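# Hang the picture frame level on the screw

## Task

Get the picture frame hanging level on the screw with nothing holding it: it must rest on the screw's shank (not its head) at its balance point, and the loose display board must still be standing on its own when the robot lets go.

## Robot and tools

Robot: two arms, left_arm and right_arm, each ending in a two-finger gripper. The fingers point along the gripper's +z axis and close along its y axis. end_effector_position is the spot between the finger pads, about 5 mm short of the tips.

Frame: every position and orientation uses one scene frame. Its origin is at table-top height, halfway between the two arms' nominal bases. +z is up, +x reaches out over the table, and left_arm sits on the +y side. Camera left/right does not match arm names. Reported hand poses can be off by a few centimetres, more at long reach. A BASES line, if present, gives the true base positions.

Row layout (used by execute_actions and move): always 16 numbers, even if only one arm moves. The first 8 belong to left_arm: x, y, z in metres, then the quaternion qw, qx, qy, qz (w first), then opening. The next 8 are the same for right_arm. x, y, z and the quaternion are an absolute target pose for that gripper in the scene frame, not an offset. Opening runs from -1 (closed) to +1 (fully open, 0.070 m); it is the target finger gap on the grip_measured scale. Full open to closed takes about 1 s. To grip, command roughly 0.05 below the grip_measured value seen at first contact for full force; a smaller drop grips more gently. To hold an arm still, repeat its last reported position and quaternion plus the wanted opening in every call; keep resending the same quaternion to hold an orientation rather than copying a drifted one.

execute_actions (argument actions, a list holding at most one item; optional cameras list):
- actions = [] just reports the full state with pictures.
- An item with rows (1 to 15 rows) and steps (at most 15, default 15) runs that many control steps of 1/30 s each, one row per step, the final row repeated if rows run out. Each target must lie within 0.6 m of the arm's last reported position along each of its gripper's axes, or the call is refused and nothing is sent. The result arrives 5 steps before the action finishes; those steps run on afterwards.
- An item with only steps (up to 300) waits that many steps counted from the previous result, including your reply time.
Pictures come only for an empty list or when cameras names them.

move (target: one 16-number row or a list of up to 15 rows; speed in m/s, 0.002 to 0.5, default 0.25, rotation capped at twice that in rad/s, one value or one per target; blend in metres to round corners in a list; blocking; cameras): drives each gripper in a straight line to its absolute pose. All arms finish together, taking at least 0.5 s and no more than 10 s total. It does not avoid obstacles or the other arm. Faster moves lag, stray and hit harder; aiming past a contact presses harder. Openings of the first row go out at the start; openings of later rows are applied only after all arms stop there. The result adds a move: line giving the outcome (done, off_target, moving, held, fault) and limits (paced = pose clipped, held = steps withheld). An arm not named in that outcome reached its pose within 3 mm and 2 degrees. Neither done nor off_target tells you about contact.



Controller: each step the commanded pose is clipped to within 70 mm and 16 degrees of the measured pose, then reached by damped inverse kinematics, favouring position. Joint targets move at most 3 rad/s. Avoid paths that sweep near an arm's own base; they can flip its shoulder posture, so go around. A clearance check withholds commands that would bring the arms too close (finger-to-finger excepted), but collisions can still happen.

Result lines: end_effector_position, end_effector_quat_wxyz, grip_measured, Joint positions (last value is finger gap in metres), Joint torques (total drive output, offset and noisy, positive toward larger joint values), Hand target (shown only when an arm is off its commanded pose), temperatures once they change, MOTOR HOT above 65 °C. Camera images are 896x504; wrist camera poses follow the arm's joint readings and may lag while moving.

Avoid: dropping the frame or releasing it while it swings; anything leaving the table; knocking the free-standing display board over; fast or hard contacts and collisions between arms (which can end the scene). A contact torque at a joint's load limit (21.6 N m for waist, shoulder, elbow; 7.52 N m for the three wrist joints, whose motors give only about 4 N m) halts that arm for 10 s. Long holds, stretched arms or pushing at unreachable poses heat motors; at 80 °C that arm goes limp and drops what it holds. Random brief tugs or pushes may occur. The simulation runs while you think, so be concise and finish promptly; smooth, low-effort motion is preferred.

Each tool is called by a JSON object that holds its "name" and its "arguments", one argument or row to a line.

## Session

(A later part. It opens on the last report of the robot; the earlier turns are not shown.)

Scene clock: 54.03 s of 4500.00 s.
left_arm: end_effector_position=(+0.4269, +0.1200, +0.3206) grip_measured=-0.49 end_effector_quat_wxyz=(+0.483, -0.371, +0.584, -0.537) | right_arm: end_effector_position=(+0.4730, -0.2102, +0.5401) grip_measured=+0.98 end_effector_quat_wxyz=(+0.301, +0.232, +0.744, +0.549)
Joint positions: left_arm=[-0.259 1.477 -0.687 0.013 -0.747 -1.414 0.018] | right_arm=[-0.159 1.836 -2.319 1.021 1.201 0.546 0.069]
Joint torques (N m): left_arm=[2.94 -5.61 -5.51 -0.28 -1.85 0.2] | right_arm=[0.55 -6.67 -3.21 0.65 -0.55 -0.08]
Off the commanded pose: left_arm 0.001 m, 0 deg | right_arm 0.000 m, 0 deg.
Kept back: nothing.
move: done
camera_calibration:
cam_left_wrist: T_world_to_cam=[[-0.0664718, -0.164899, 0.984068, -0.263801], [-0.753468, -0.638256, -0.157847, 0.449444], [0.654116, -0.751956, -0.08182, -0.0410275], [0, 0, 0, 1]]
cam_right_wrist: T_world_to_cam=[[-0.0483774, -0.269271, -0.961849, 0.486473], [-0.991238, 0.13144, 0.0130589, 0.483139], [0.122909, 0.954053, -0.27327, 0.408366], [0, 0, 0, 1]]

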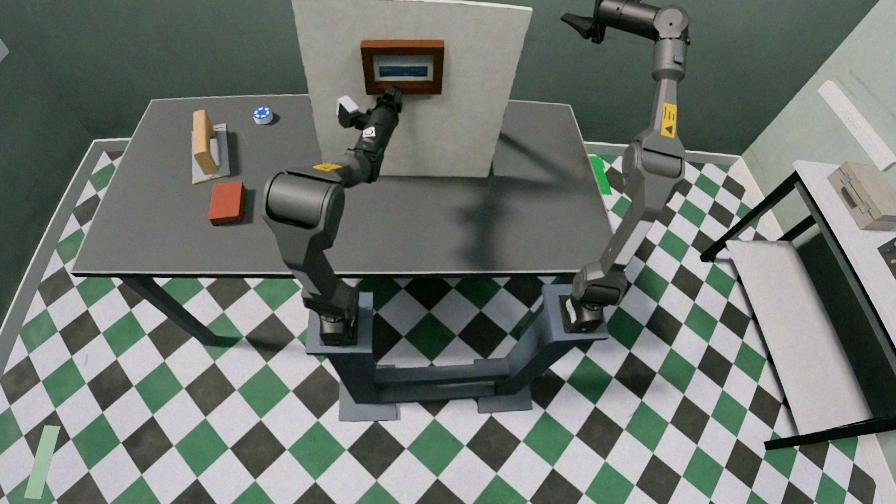

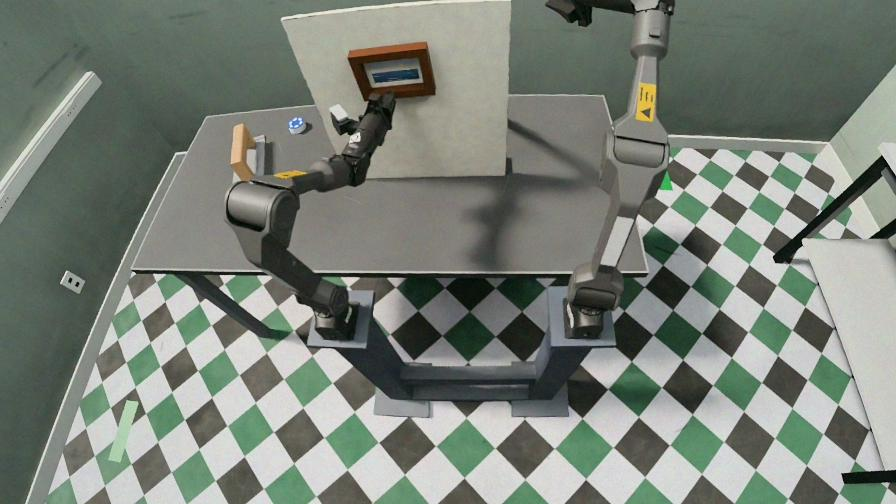

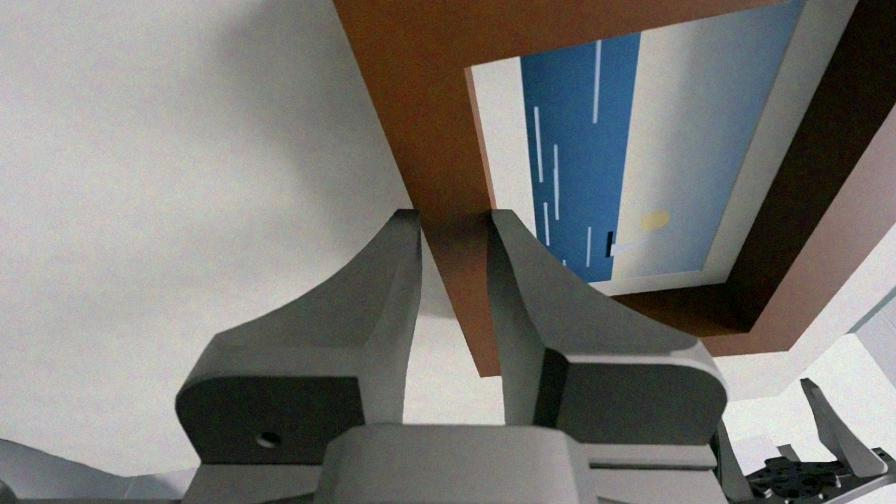

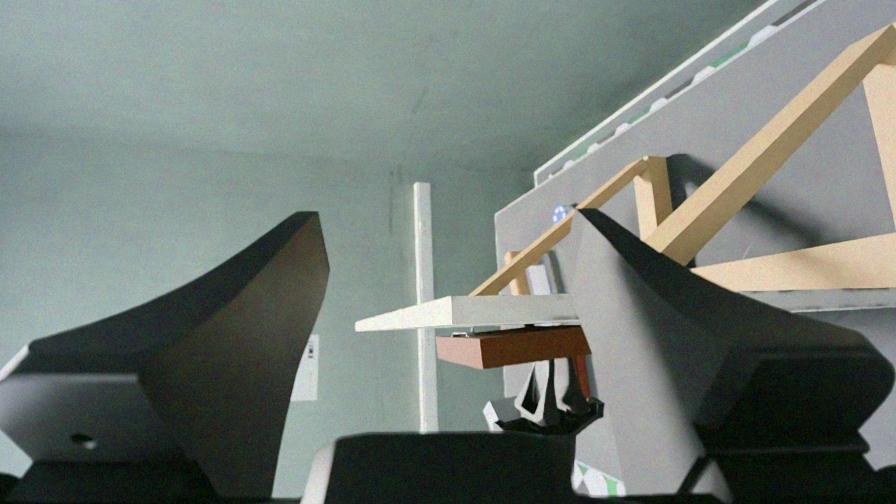

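{"name": "move", "arguments": {
  "target": [
    [0.427,0.115,0.3225,0.4832,-0.3711,0.5834,-0.5370,-0.53,0.473,-0.210,0.540,0.3009,0.2316,0.7442,0.5494,1.0],
    [0.427,0.105,0.3225,0.4921,-0.3592,0.5964,-0.5226,-0.53,0.473,-0.210,0.540,0.3009,0.2316,0.7442,0.5494,1.0]
  ],
  "speed": 0.03,
  "cameras": ["all"]
}}

{"name": "zoom_image", "arguments": {
  "camera": "cam_head_left",
  "region": [365, 35, 415, 75]
}}

{"name": "zoom_image", "arguments": {
  "camera": "cam_head_left",
  "region": [415, 35, 465, 75]
}}

{"name": "zoom_image", "arguments": {
  "camera": "cam_head_right",
  "region": [352, 35, 402, 75]
}}

{"name": "zoom_image", "arguments": {
  "camera": "cam_head_right",
  "region": [400, 35, 450, 75]
}}

{"name": "zoom_image", "arguments": {
  "camera": "cam_right_wrist",
  "region": [440, 315, 490, 355]
}}

Scene clock: 57.47 s of 4500.00 s.
left_arm: end_effector_position=(+0.4271, +0.1051, +0.3227) grip_measured=-0.49 end_effector_quat_wxyz=(+0.492, -0.359, +0.596, -0.523) | right_arm: end_effector_position=(+0.4731, -0.2102, +0.5399) grip_measured=+0.98 end_effector_quat_wxyz=(+0.301, +0.232, +0.744, +0.549)
Joint positions: left_arm=[-0.323 1.481 -0.714 -0.085 -0.712 -1.291 0.018] | right_arm=[-0.159 1.836 -2.318 1.021 1.201 0.546 0.069]
Joint torques (N m): left_arm=[-0.48 -4.34 -4.28 0.27 -1.55 -0.02] | right_arm=[-0.48 -8 -3.07 0.76 -0.67 -0.2]
Off the commanded pose: left_arm 0.000 m, 0 deg | right_arm 0.000 m, 0 deg.
Kept back: nothing.
move: done
camera_calibration:
cam_left_wrist: T_world_to_cam=[[-0.0667275, -0.212694, 0.974838, -0.260168], [-0.752376, -0.630987, -0.189171, 0.449264], [0.655345, -0.746068, -0.117922, -0.0416939], [0, 0, 0, 1]]
cam_right_wrist: T_world_to_cam=[[-0.0492028, -0.269118, -0.96185, 0.486623], [-0.991227, 0.131437, 0.0139304, 0.482759], [0.122674, 0.954096, -0.273224, 0.408389], [0, 0, 0, 1]]

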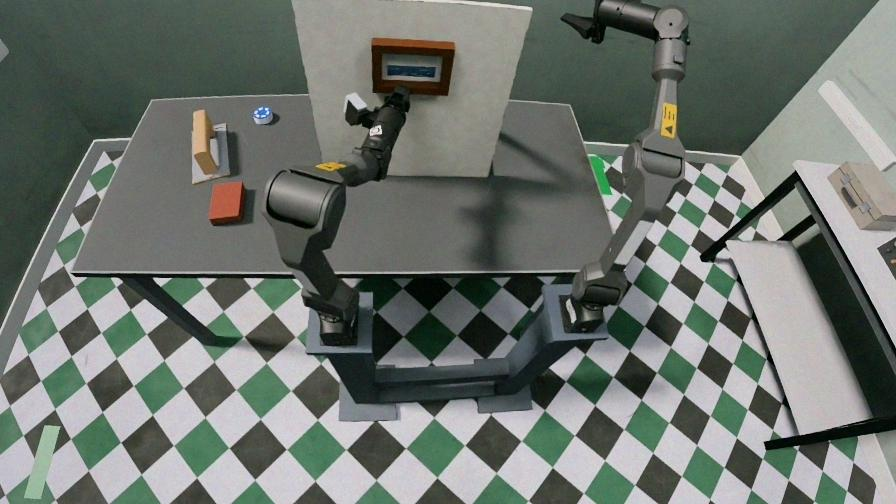

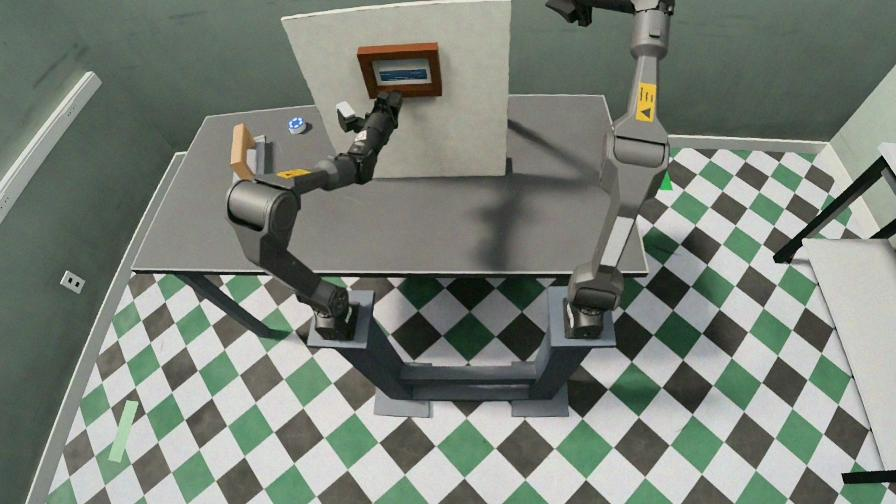

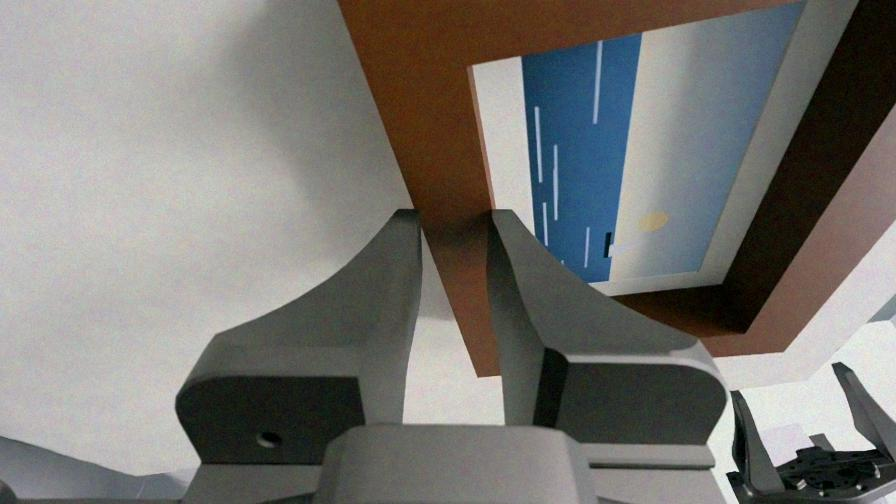

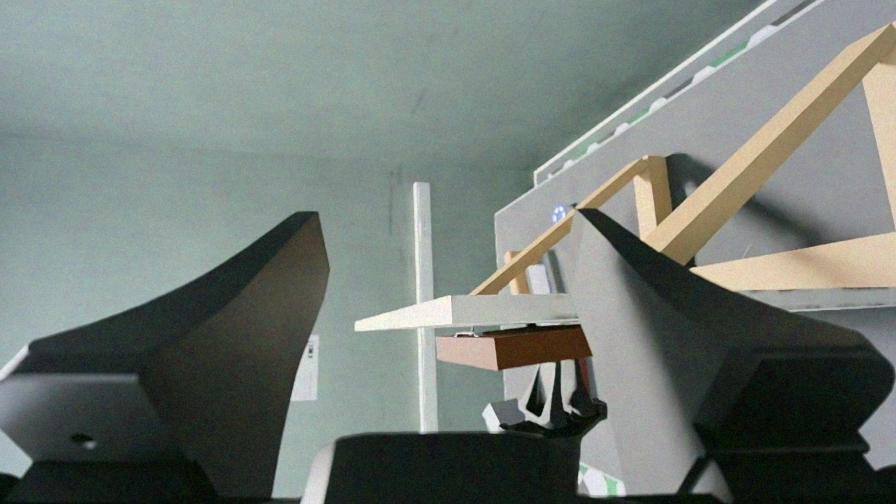

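Scaled by 10.080 from the camera's 896x504 image, which has a finer 1280x720 frame.

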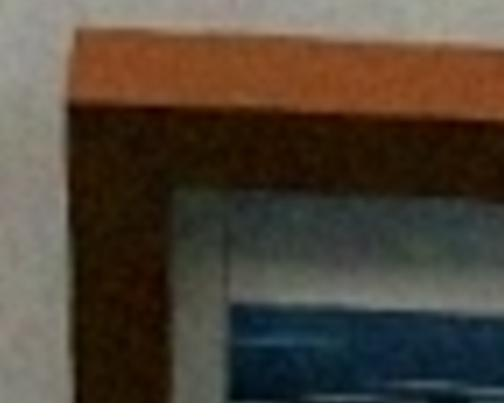

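Scaled by 10.080 from the camera's 896x504 image, which has a finer 1280x720 frame.

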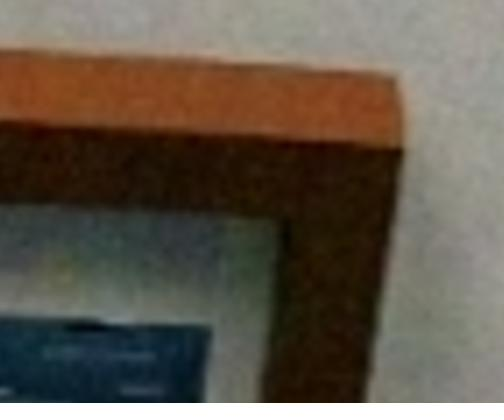

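Scaled by 10.080 from the camera's 896x504 image, which has a finer 1280x720 frame.

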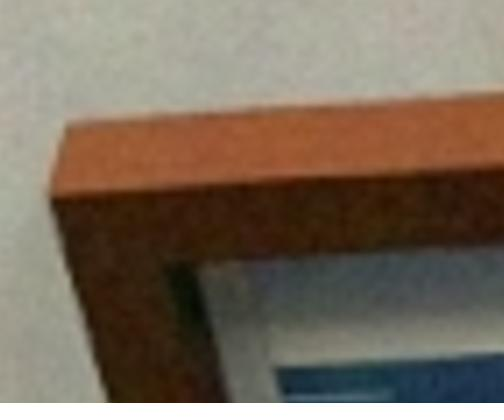

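Scaled by 10.080 from the camera's 896x504 image, which has a finer 1280x720 frame.

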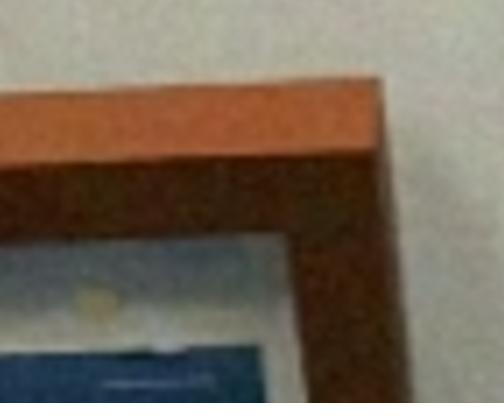

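Scaled by 10.080 from the camera's 896x504 image, which has a finer 1280x720 frame.

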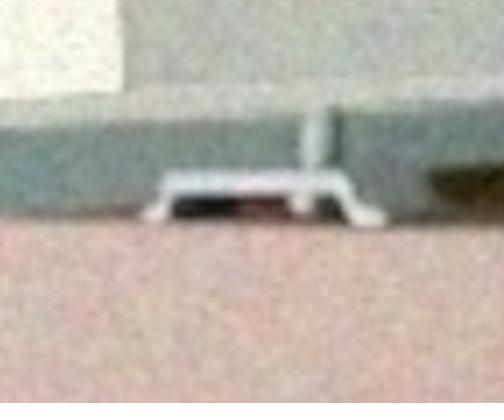

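{"name": "move", "arguments": {
  "target": [
    [0.427,0.105,0.3190,0.4921,-0.3592,0.5964,-0.5226,-0.53,0.473,-0.210,0.540,0.3009,0.2316,0.7442,0.5494,1.0]
  ],
  "speed": 0.01,
  "cameras": ["cam_right_wrist"]
}}

{"name": "zoom_image", "arguments": {
  "camera": "cam_right_wrist",
  "region": [440, 315, 490, 355]
}}

{"name": "move", "arguments": {
  "target": [
    [0.427,0.105,0.3172,0.4921,-0.3592,0.5964,-0.5226,-0.53,0.473,-0.210,0.540,0.3009,0.2316,0.7442,0.5494,1.0]
  ],
  "speed": 0.01,
  "cameras": ["cam_right_wrist"]
}}

{"name": "zoom_image", "arguments": {
  "camera": "cam_right_wrist",
  "region": [440, 315, 490, 355]
}}

Scene clock: 59.37 s of 4500.00 s.
left_arm: end_effector_position=(+0.4271, +0.1051, +0.3202) grip_measured=-0.50 end_effector_quat_wxyz=(+0.493, -0.359, +0.595, -0.523) | right_arm: end_effector_position=(+0.4731, -0.2102, +0.5399) grip_measured=+0.98 end_effector_quat_wxyz=(+0.301, +0.232, +0.744, +0.549)
Joint positions: left_arm=[-0.323 1.488 -0.707 -0.083 -0.73 -1.294 0.018] | right_arm=[-0.159 1.836 -2.318 1.021 1.201 0.546 0.069]
Joint torques (N m): left_arm=[-0.02 -3.39 -1.71 0.35 -0.68 0.01] | right_arm=[-0.42 -7.95 -3.1 0.77 -0.66 -0.18]
Off the commanded pose: left_arm 0.001 m, 0 deg | right_arm 0.000 m, 0 deg.
Kept back: nothing.
move: done
camera_calibration:
cam_right_wrist: T_world_to_cam=[[-0.0492028, -0.269118, -0.96185, 0.486623], [-0.991227, 0.131437, 0.0139304, 0.482759], [0.122674, 0.954096, -0.273224, 0.408389], [0, 0, 0, 1]]
Images, in order: cam_right_wrist.

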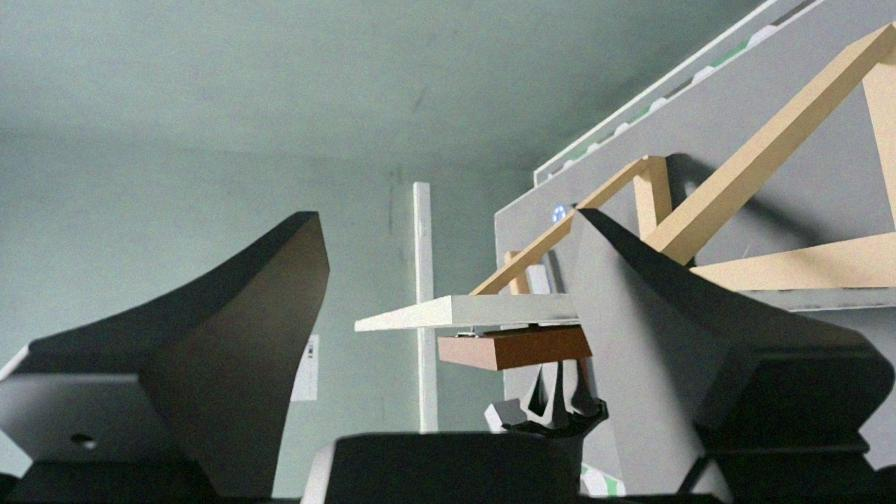

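Scaled by 10.080 from the camera's 896x504 image, which has a finer 1280x720 frame.

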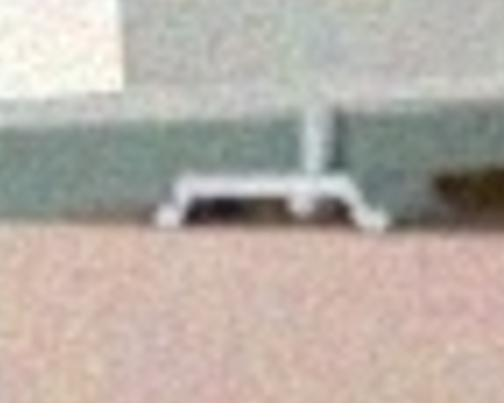

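Scene clock: 60.07 s of 4500.00 s.
left_arm: end_effector_position=(+0.4269, +0.1051, +0.3194) grip_measured=-0.50 end_effector_quat_wxyz=(+0.494, -0.358, +0.595, -0.524) | right_arm: end_effector_position=(+0.4731, -0.2102, +0.5399) grip_measured=+0.98 end_effector_quat_wxyz=(+0.301, +0.232, +0.744, +0.549)
Joint positions: left_arm=[-0.323 1.491 -0.703 -0.082 -0.738 -1.295 0.017] | right_arm=[-0.159 1.836 -2.318 1.021 1.201 0.546 0.069]
Joint torques (N m): left_arm=[0.36 -1.29 0.69 0.1 1.01 -0.09] | right_arm=[-0.45 -7.97 -3.12 0.76 -0.66 -0.18]
Off the commanded pose: left_arm 0.002 m, 0 deg | right_arm 0.000 m, 0 deg.
Kept back: nothing.
move: done
camera_calibration:
cam_right_wrist: T_world_to_cam=[[-0.0492028, -0.269118, -0.96185, 0.486623], [-0.991227, 0.131437, 0.0139304, 0.482759], [0.122674, 0.954096, -0.273224, 0.408389], [0, 0, 0, 1]]
Images, in order: cam_right_wrist.

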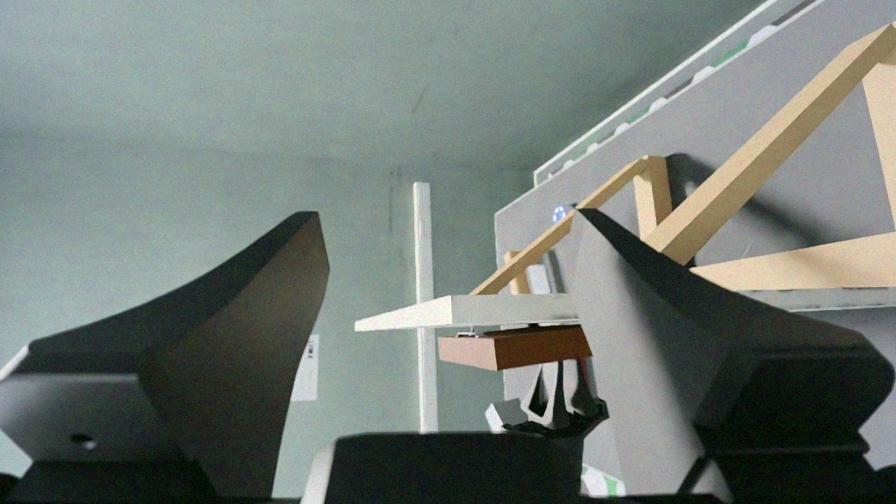

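Scaled by 10.080 from the camera's 896x504 image, which has a finer 1280x720 frame.

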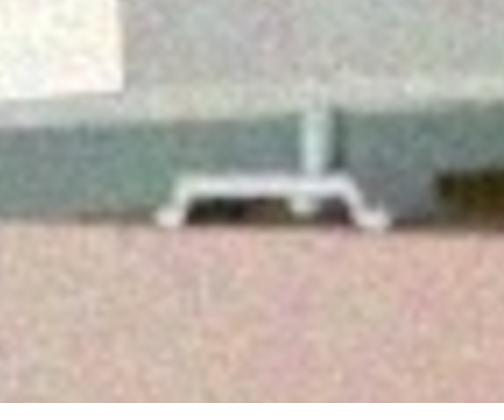

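{"name": "move", "arguments": {
  "target": [
    [0.427,0.105,0.3192,0.4921,-0.3592,0.5964,-0.5226,-0.53,0.473,-0.210,0.540,0.3009,0.2316,0.7442,0.5494,1.0]
  ],
  "speed": 0.01,
  "cameras": ["all"]
}}

Scene clock: 62.13 s of 4500.00 s.
left_arm: end_effector_position=(+0.4271, +0.1049, +0.3188) grip_measured=-0.53 end_effector_quat_wxyz=(+0.492, -0.359, +0.597, -0.523) | right_arm: end_effector_position=(+0.4731, -0.2102, +0.5399) grip_measured=+0.98 end_effector_quat_wxyz=(+0.301, +0.232, +0.744, +0.549)
Joint positions: left_arm=[-0.323 1.489 -0.706 -0.082 -0.728 -1.295 0.016] | right_arm=[-0.159 1.836 -2.318 1.021 1.201 0.546 0.069]
Joint torques (N m): left_arm=[2.07 -6.96 -5.38 -0.35 -2.19 0.07] | right_arm=[-0.39 -7.96 -3.08 0.76 -0.66 -0.16]
Off the commanded pose: left_arm 0.000 m, 0 deg | right_arm 0.000 m, 0 deg.
Kept back: nothing.
move: done
camera_calibration:
cam_left_wrist: T_world_to_cam=[[-0.065574, -0.212368, 0.974987, -0.256952], [-0.753149, -0.630424, -0.18797, 0.448294], [0.654574, -0.746636, -0.118605, -0.0416934], [0, 0, 0, 1]]
cam_right_wrist: T_world_to_cam=[[-0.0492028, -0.269118, -0.96185, 0.486623], [-0.991227, 0.131437, 0.0139304, 0.482759], [0.122674, 0.954096, -0.273224, 0.408389], [0, 0, 0, 1]]

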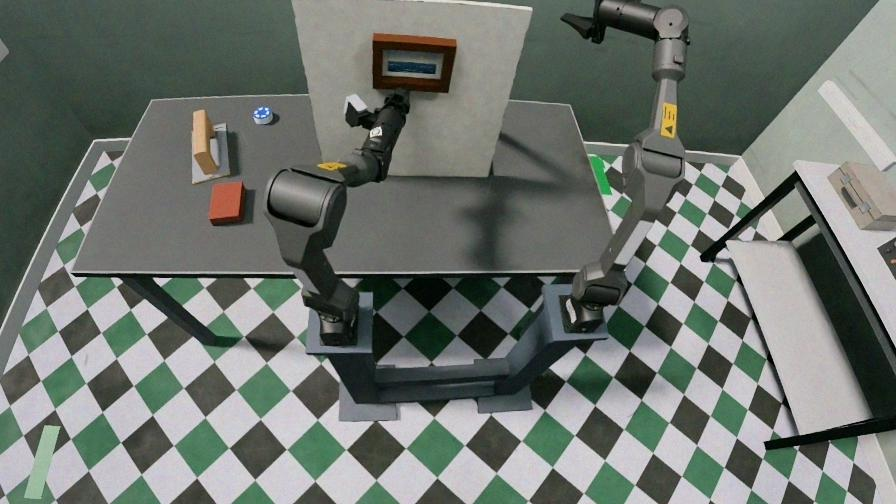

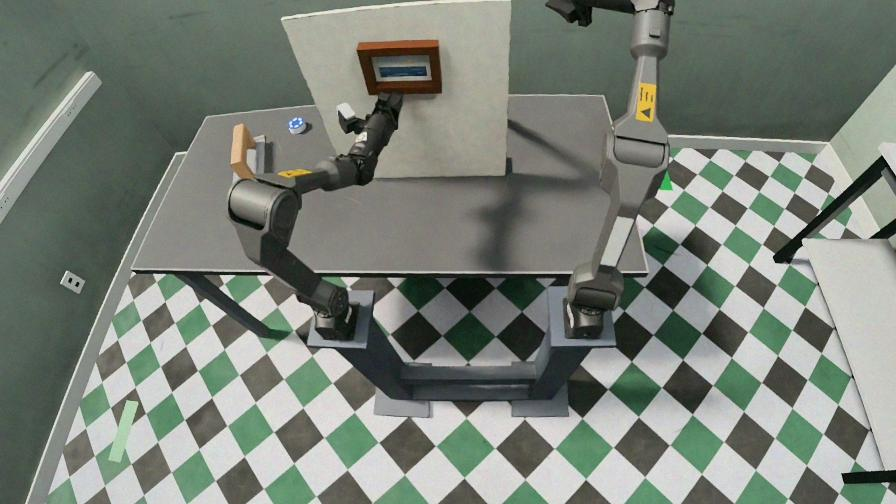

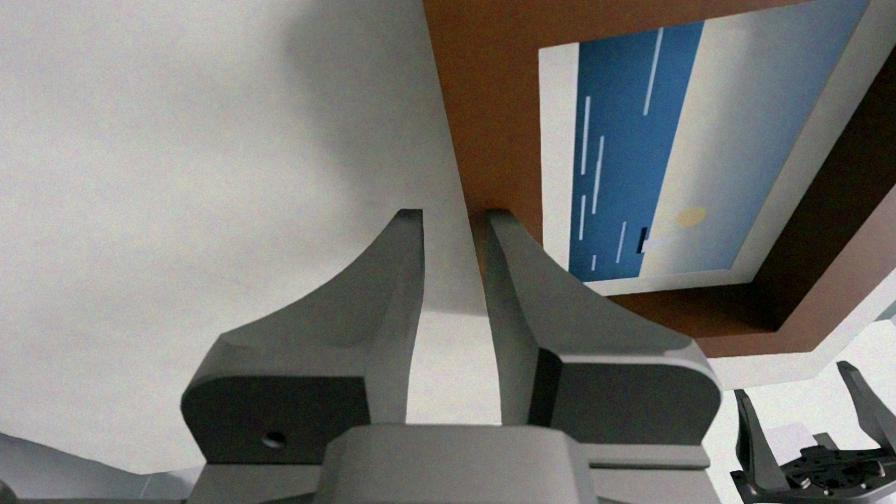

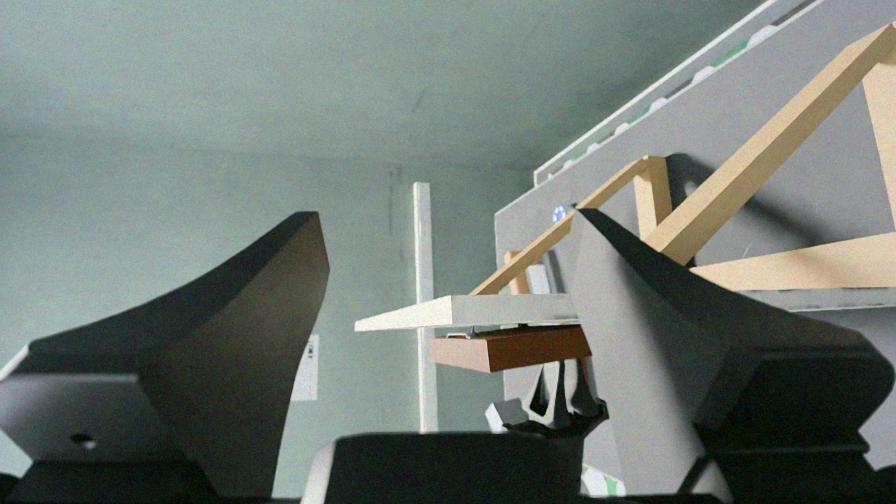

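{"name": "zoom_image", "arguments": {
  "camera": "cam_right_wrist",
  "region": [430, 315, 490, 355]
}}

{"name": "zoom_image", "arguments": {
  "camera": "cam_head_left",
  "region": [365, 25, 465, 105]
}}

Scaled by 8.400 from the camera's 896x504 image, which has a finer 1280x720 frame.

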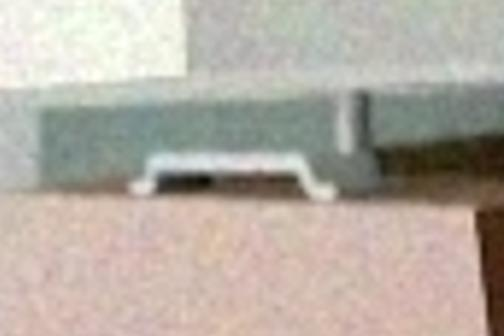

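Scaled by 5.040 from the camera's 896x504 image, which has a finer 1280x720 frame.

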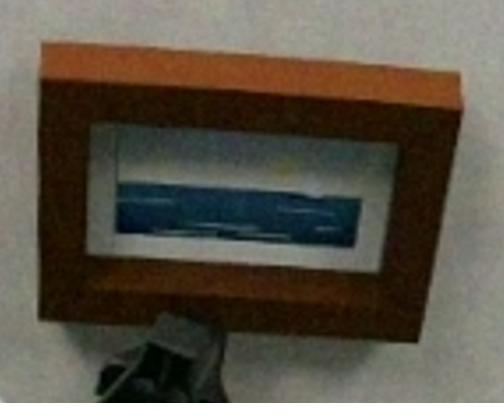

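{"name": "zoom_image", "arguments": {
  "camera": "cam_right_wrist",
  "region": [440, 318, 490, 346]
}}

{"name": "zoom_image", "arguments": {
  "camera": "cam_right_wrist",
  "region": [400, 280, 620, 480]
}}

Scaled by 10.080 from the camera's 896x504 image, which has a finer 1280x720 frame.

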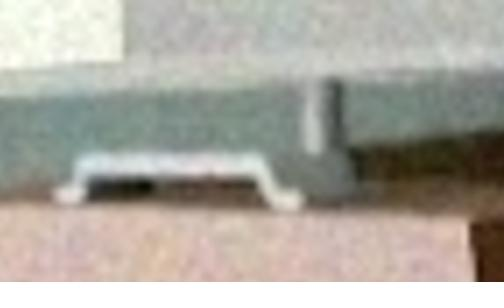

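Scaled by 2.291 from the camera's 896x504 image, which has a finer 1280x720 frame.

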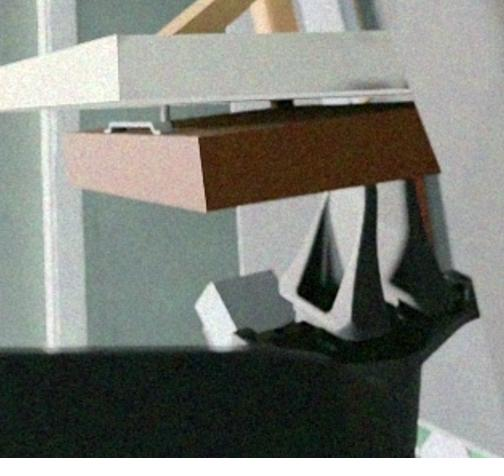

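{"name": "move", "arguments": {
  "target": [
    [0.427,0.105,0.3192,0.4921,-0.3592,0.5964,-0.5226,-0.53,0.473,-0.215,0.432,0.2657,0.2712,0.6605,0.6476,1.0]
  ],
  "speed": 0.15,
  "cameras": ["cam_right_wrist","cam_head_left","cam_head_right"]
}}

{"name": "zoom_image", "arguments": {
  "camera": "cam_right_wrist",
  "region": [400, 270, 520, 370]
}}

Scene clock: 68.30 s of 4500.00 s.
left_arm: end_effector_position=(+0.4269, +0.1050, +0.3191) grip_measured=-0.53 end_effector_quat_wxyz=(+0.492, -0.359, +0.597, -0.523) | right_arm: end_effector_position=(+0.4728, -0.2151, +0.4322) grip_measured=+0.98 end_effector_quat_wxyz=(+0.266, +0.271, +0.660, +0.648)
Joint positions: left_arm=[-0.323 1.489 -0.706 -0.082 -0.728 -1.294 0.016] | right_arm=[-0.198 1.652 -1.424 1.636 1.016 -0.154 0.069]
Joint torques (N m): left_arm=[2.52 -6.27 -3.36 -0.39 -1.98 0.03] | right_arm=[-0.01 -5.89 -4.69 0.76 0.18 0.17]
Off the commanded pose: left_arm 0.000 m, 0 deg | right_arm 0.000 m, 0 deg.
Kept back: nothing.
move: done
camera_calibration:
cam_right_wrist: T_world_to_cam=[[-0.0477677, 0.00649368, -0.998837, 0.456358], [-0.991254, 0.12285, 0.0482038, 0.467974], [0.12302, 0.992404, 0.000568637, 0.273396], [0, 0, 0, 1]]
Images, in order: cam_head_left, cam_head_right, cam_right_wrist.

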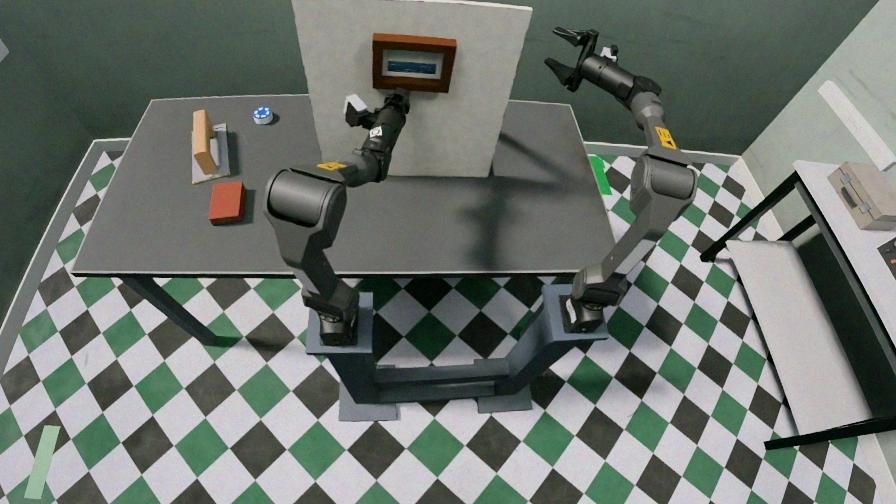

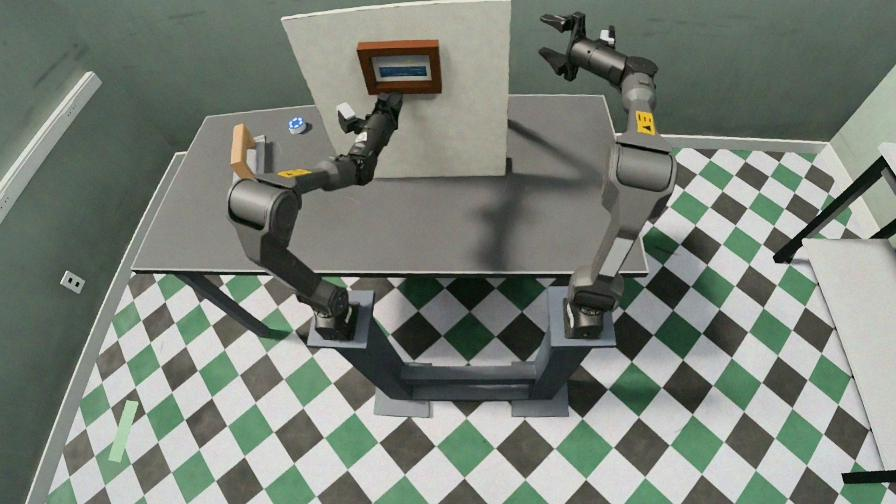

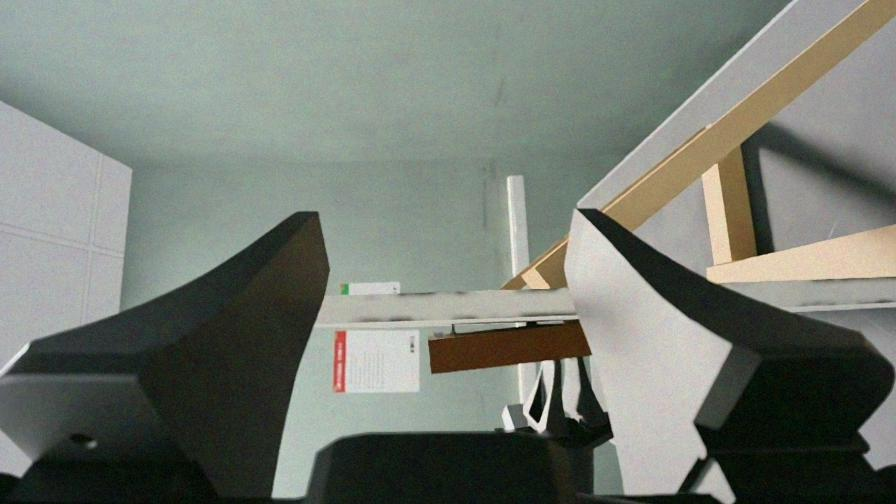

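Scaled by 4.200 from the camera's 896x504 image, which has a finer 1280x720 frame.

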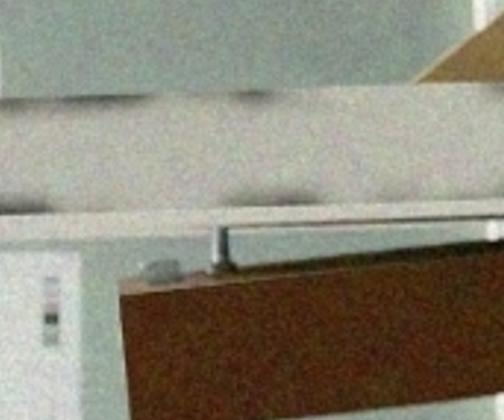

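{"name": "move", "arguments": {
  "target": [
    [0.427,0.105,0.3145,0.4921,-0.3592,0.5964,-0.5226,-0.53,0.473,-0.215,0.432,0.2657,0.2712,0.6605,0.6476,1.0]
  ],
  "speed": 0.01,
  "cameras": ["cam_right_wrist"]
}}

{"name": "zoom_image", "arguments": {
  "camera": "cam_right_wrist",
  "region": [420, 310, 480, 350]
}}

Scene clock: 69.87 s of 4500.00 s.
left_arm: end_effector_position=(+0.4269, +0.1055, +0.3147) grip_measured=-0.53 end_effector_quat_wxyz=(+0.493, -0.359, +0.596, -0.522) | right_arm: end_effector_position=(+0.4730, -0.2151, +0.4320) grip_measured=+0.98 end_effector_quat_wxyz=(+0.266, +0.271, +0.660, +0.648)
Joint positions: left_arm=[-0.322 1.499 -0.695 -0.081 -0.75 -1.296 0.016] | right_arm=[-0.198 1.653 -1.424 1.635 1.016 -0.154 0.069]
Joint torques (N m): left_arm=[0.06 -4.28 -3.45 0.17 -1.62 -0.14] | right_arm=[0.66 -5.58 -4.69 0.75 0.16 0.16]
Off the commanded pose: left_arm 0.001 m, 0 deg | right_arm 0.000 m, 0 deg.
Kept back: nothing.
move: done
camera_calibration:
cam_right_wrist: T_world_to_cam=[[-0.0485779, 0.00625924, -0.9988, 0.456469], [-0.991228, 0.122756, 0.0489789, 0.467836], [0.122915, 0.992417, 0.000241106, 0.273601], [0, 0, 0, 1]]
Images, in order: cam_right_wrist.

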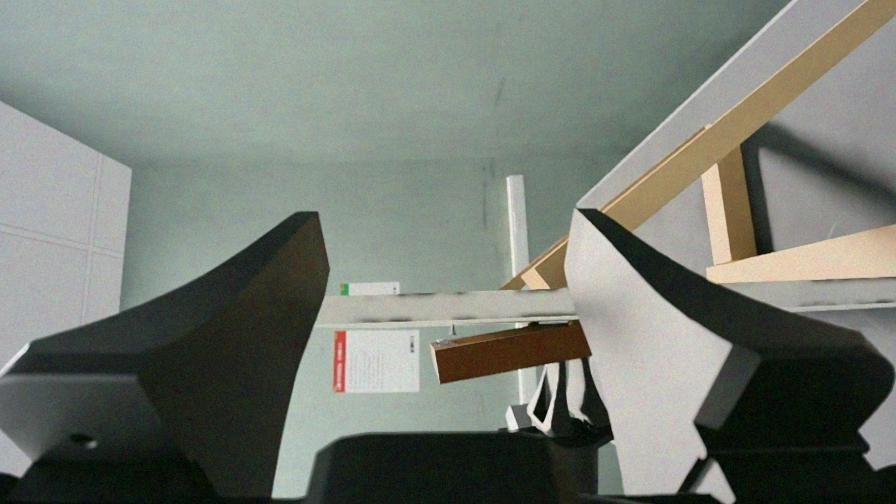

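Scaled by 8.400 from the camera's 896x504 image, which has a finer 1280x720 frame.

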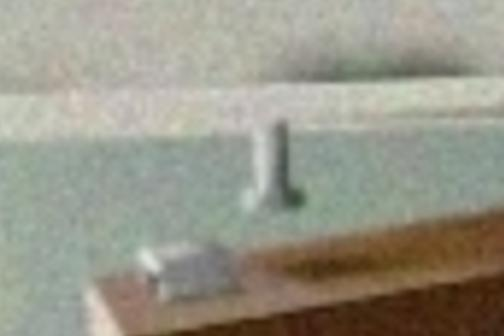

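{"name": "move", "arguments": {
  "target": [
    [0.427,0.105,0.318,0.4921,-0.3592,0.5964,-0.5226,-0.53,0.473,-0.215,0.432,0.2657,0.2712,0.6605,0.6476,1.0]
  ],
  "speed": 0.02,
  "cameras": ["all"]
}}

{"name": "zoom_image", "arguments": {
  "camera": "cam_right_wrist",
  "region": [420, 310, 480, 350]
}}

{"name": "zoom_image", "arguments": {
  "camera": "cam_right_wrist",
  "region": [400, 300, 620, 460]
}}

{"name": "zoom_image", "arguments": {
  "camera": "cam_head_right",
  "region": [350, 25, 450, 105]
}}

Scene clock: 72.20 s of 4500.00 s.
left_arm: end_effector_position=(+0.4271, +0.1049, +0.3161) grip_measured=-0.53 end_effector_quat_wxyz=(+0.491, -0.360, +0.598, -0.521) | right_arm: end_effector_position=(+0.4730, -0.2151, +0.4320) grip_measured=+0.98 end_effector_quat_wxyz=(+0.266, +0.271, +0.660, +0.648)
Joint positions: left_arm=[-0.323 1.493 -0.702 -0.082 -0.731 -1.295 0.016] | right_arm=[-0.198 1.653 -1.424 1.635 1.016 -0.154 0.069]
Joint torques (N m): left_arm=[0.5 -7.14 -5.62 -0.14 -2.51 0.11] | right_arm=[0.7 -5.57 -4.72 0.75 0.14 0.17]
Off the commanded pose: left_arm 0.002 m, 0 deg | right_arm 0.000 m, 0 deg.
Kept back: nothing.
move: done
camera_calibration:
cam_left_wrist: T_world_to_cam=[[-0.0613348, -0.213862, 0.974937, -0.256], [-0.753817, -0.630301, -0.185686, 0.4474], [0.654215, -0.746313, -0.122553, -0.0406389], [0, 0, 0, 1]]
cam_right_wrist: T_world_to_cam=[[-0.0485779, 0.00625924, -0.9988, 0.456469], [-0.991228, 0.122756, 0.0489789, 0.467836], [0.122915, 0.992417, 0.000241106, 0.273601], [0, 0, 0, 1]]

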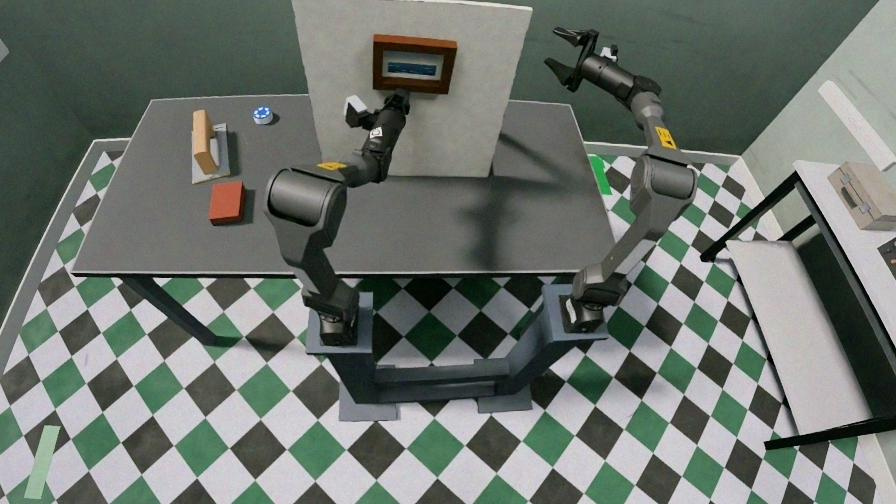

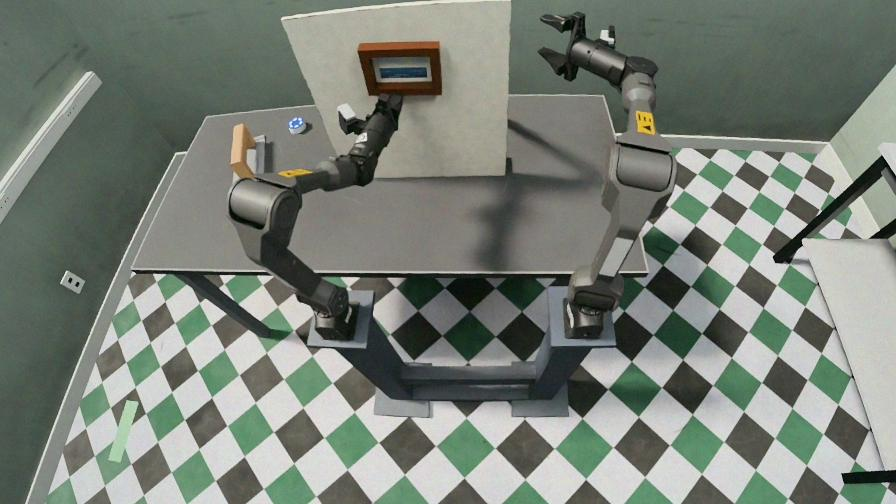

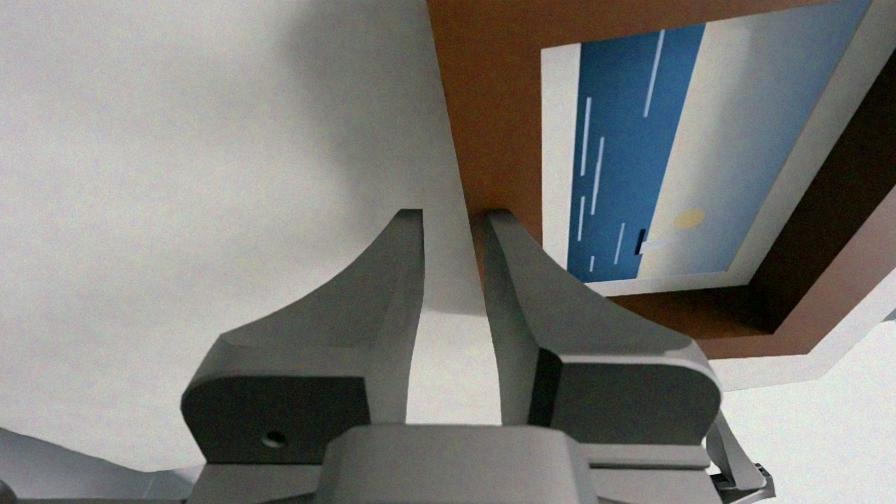

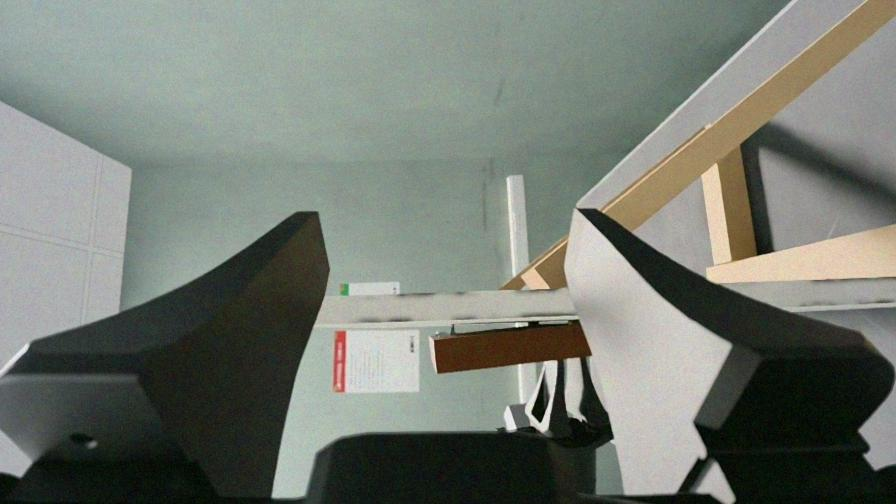

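Scaled by 8.400 from the camera's 896x504 image, which has a finer 1280x720 frame.

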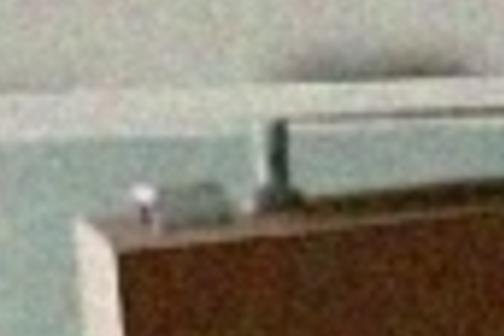

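Scaled by 2.291 from the camera's 896x504 image, which has a finer 1280x720 frame.

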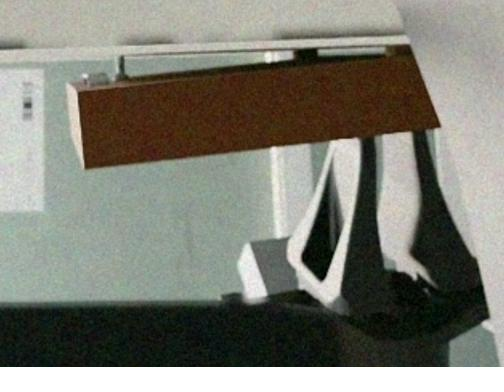

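Scaled by 5.040 from the camera's 896x504 image, which has a finer 1280x720 frame.

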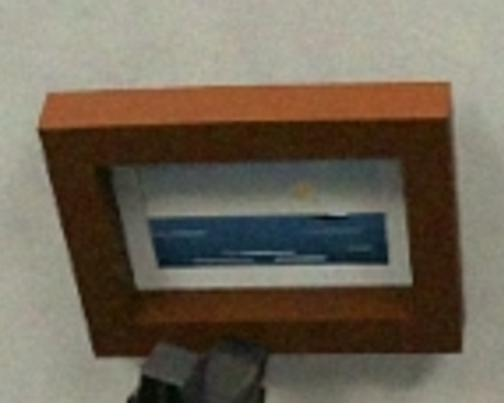

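{"name": "move", "arguments": {
  "target": [
    [0.4262,0.105,0.3225,0.4921,-0.3592,0.5964,-0.5226,-0.53,0.473,-0.215,0.432,0.2657,0.2712,0.6605,0.6476,1.0]
  ],
  "speed": 0.02,
  "cameras": ["cam_right_wrist"]
}}

{"name": "zoom_image", "arguments": {
  "camera": "cam_right_wrist",
  "region": [420, 310, 480, 350]
}}

{"name": "zoom_image", "arguments": {
  "camera": "cam_right_wrist",
  "region": [420, 300, 600, 400]
}}

Scene clock: 74.53 s of 4500.00 s.
left_arm: end_effector_position=(+0.4263, +0.1056, +0.3230) grip_measured=-0.53 end_effector_quat_wxyz=(+0.493, -0.360, +0.596, -0.523) | right_arm: end_effector_position=(+0.4730, -0.2151, +0.4320) grip_measured=+0.98 end_effector_quat_wxyz=(+0.266, +0.271, +0.660, +0.648)
Joint positions: left_arm=[-0.323 1.478 -0.712 -0.086 -0.713 -1.291 0.016] | right_arm=[-0.198 1.653 -1.424 1.635 1.016 -0.154 0.069]
Joint torques (N m): left_arm=[-0.39 -6.3 -4.01 -0.06 -1.73 0.1] | right_arm=[0.68 -5.64 -4.71 0.76 0.1 0.16]
Off the commanded pose: left_arm 0.001 m, 0 deg | right_arm 0.000 m, 0 deg.
Kept back: nothing.
move: done
camera_calibration:
cam_right_wrist: T_world_to_cam=[[-0.0485779, 0.00625924, -0.9988, 0.456469], [-0.991228, 0.122756, 0.0489789, 0.467836], [0.122915, 0.992417, 0.000241106, 0.273601], [0, 0, 0, 1]]
Images, in order: cam_right_wrist.

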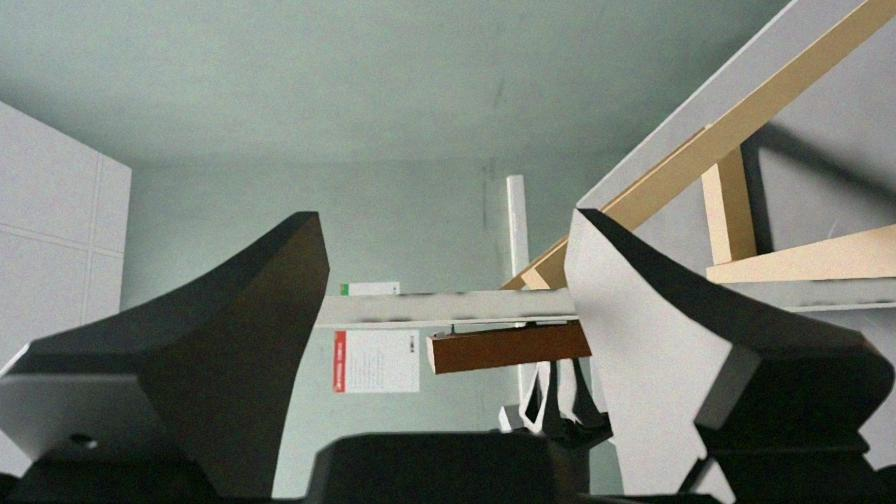

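Scaled by 8.400 from the camera's 896x504 image, which has a finer 1280x720 frame.

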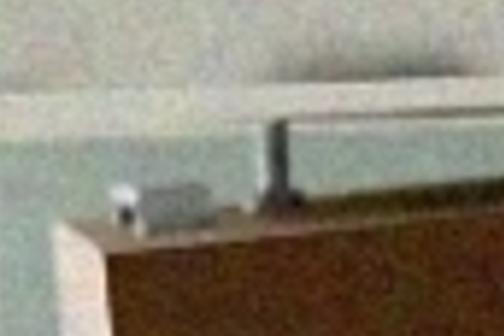

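Scaled by 2.800 from the camera's 896x504 image, which has a finer 1280x720 frame.

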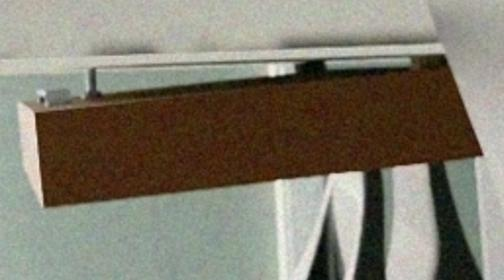

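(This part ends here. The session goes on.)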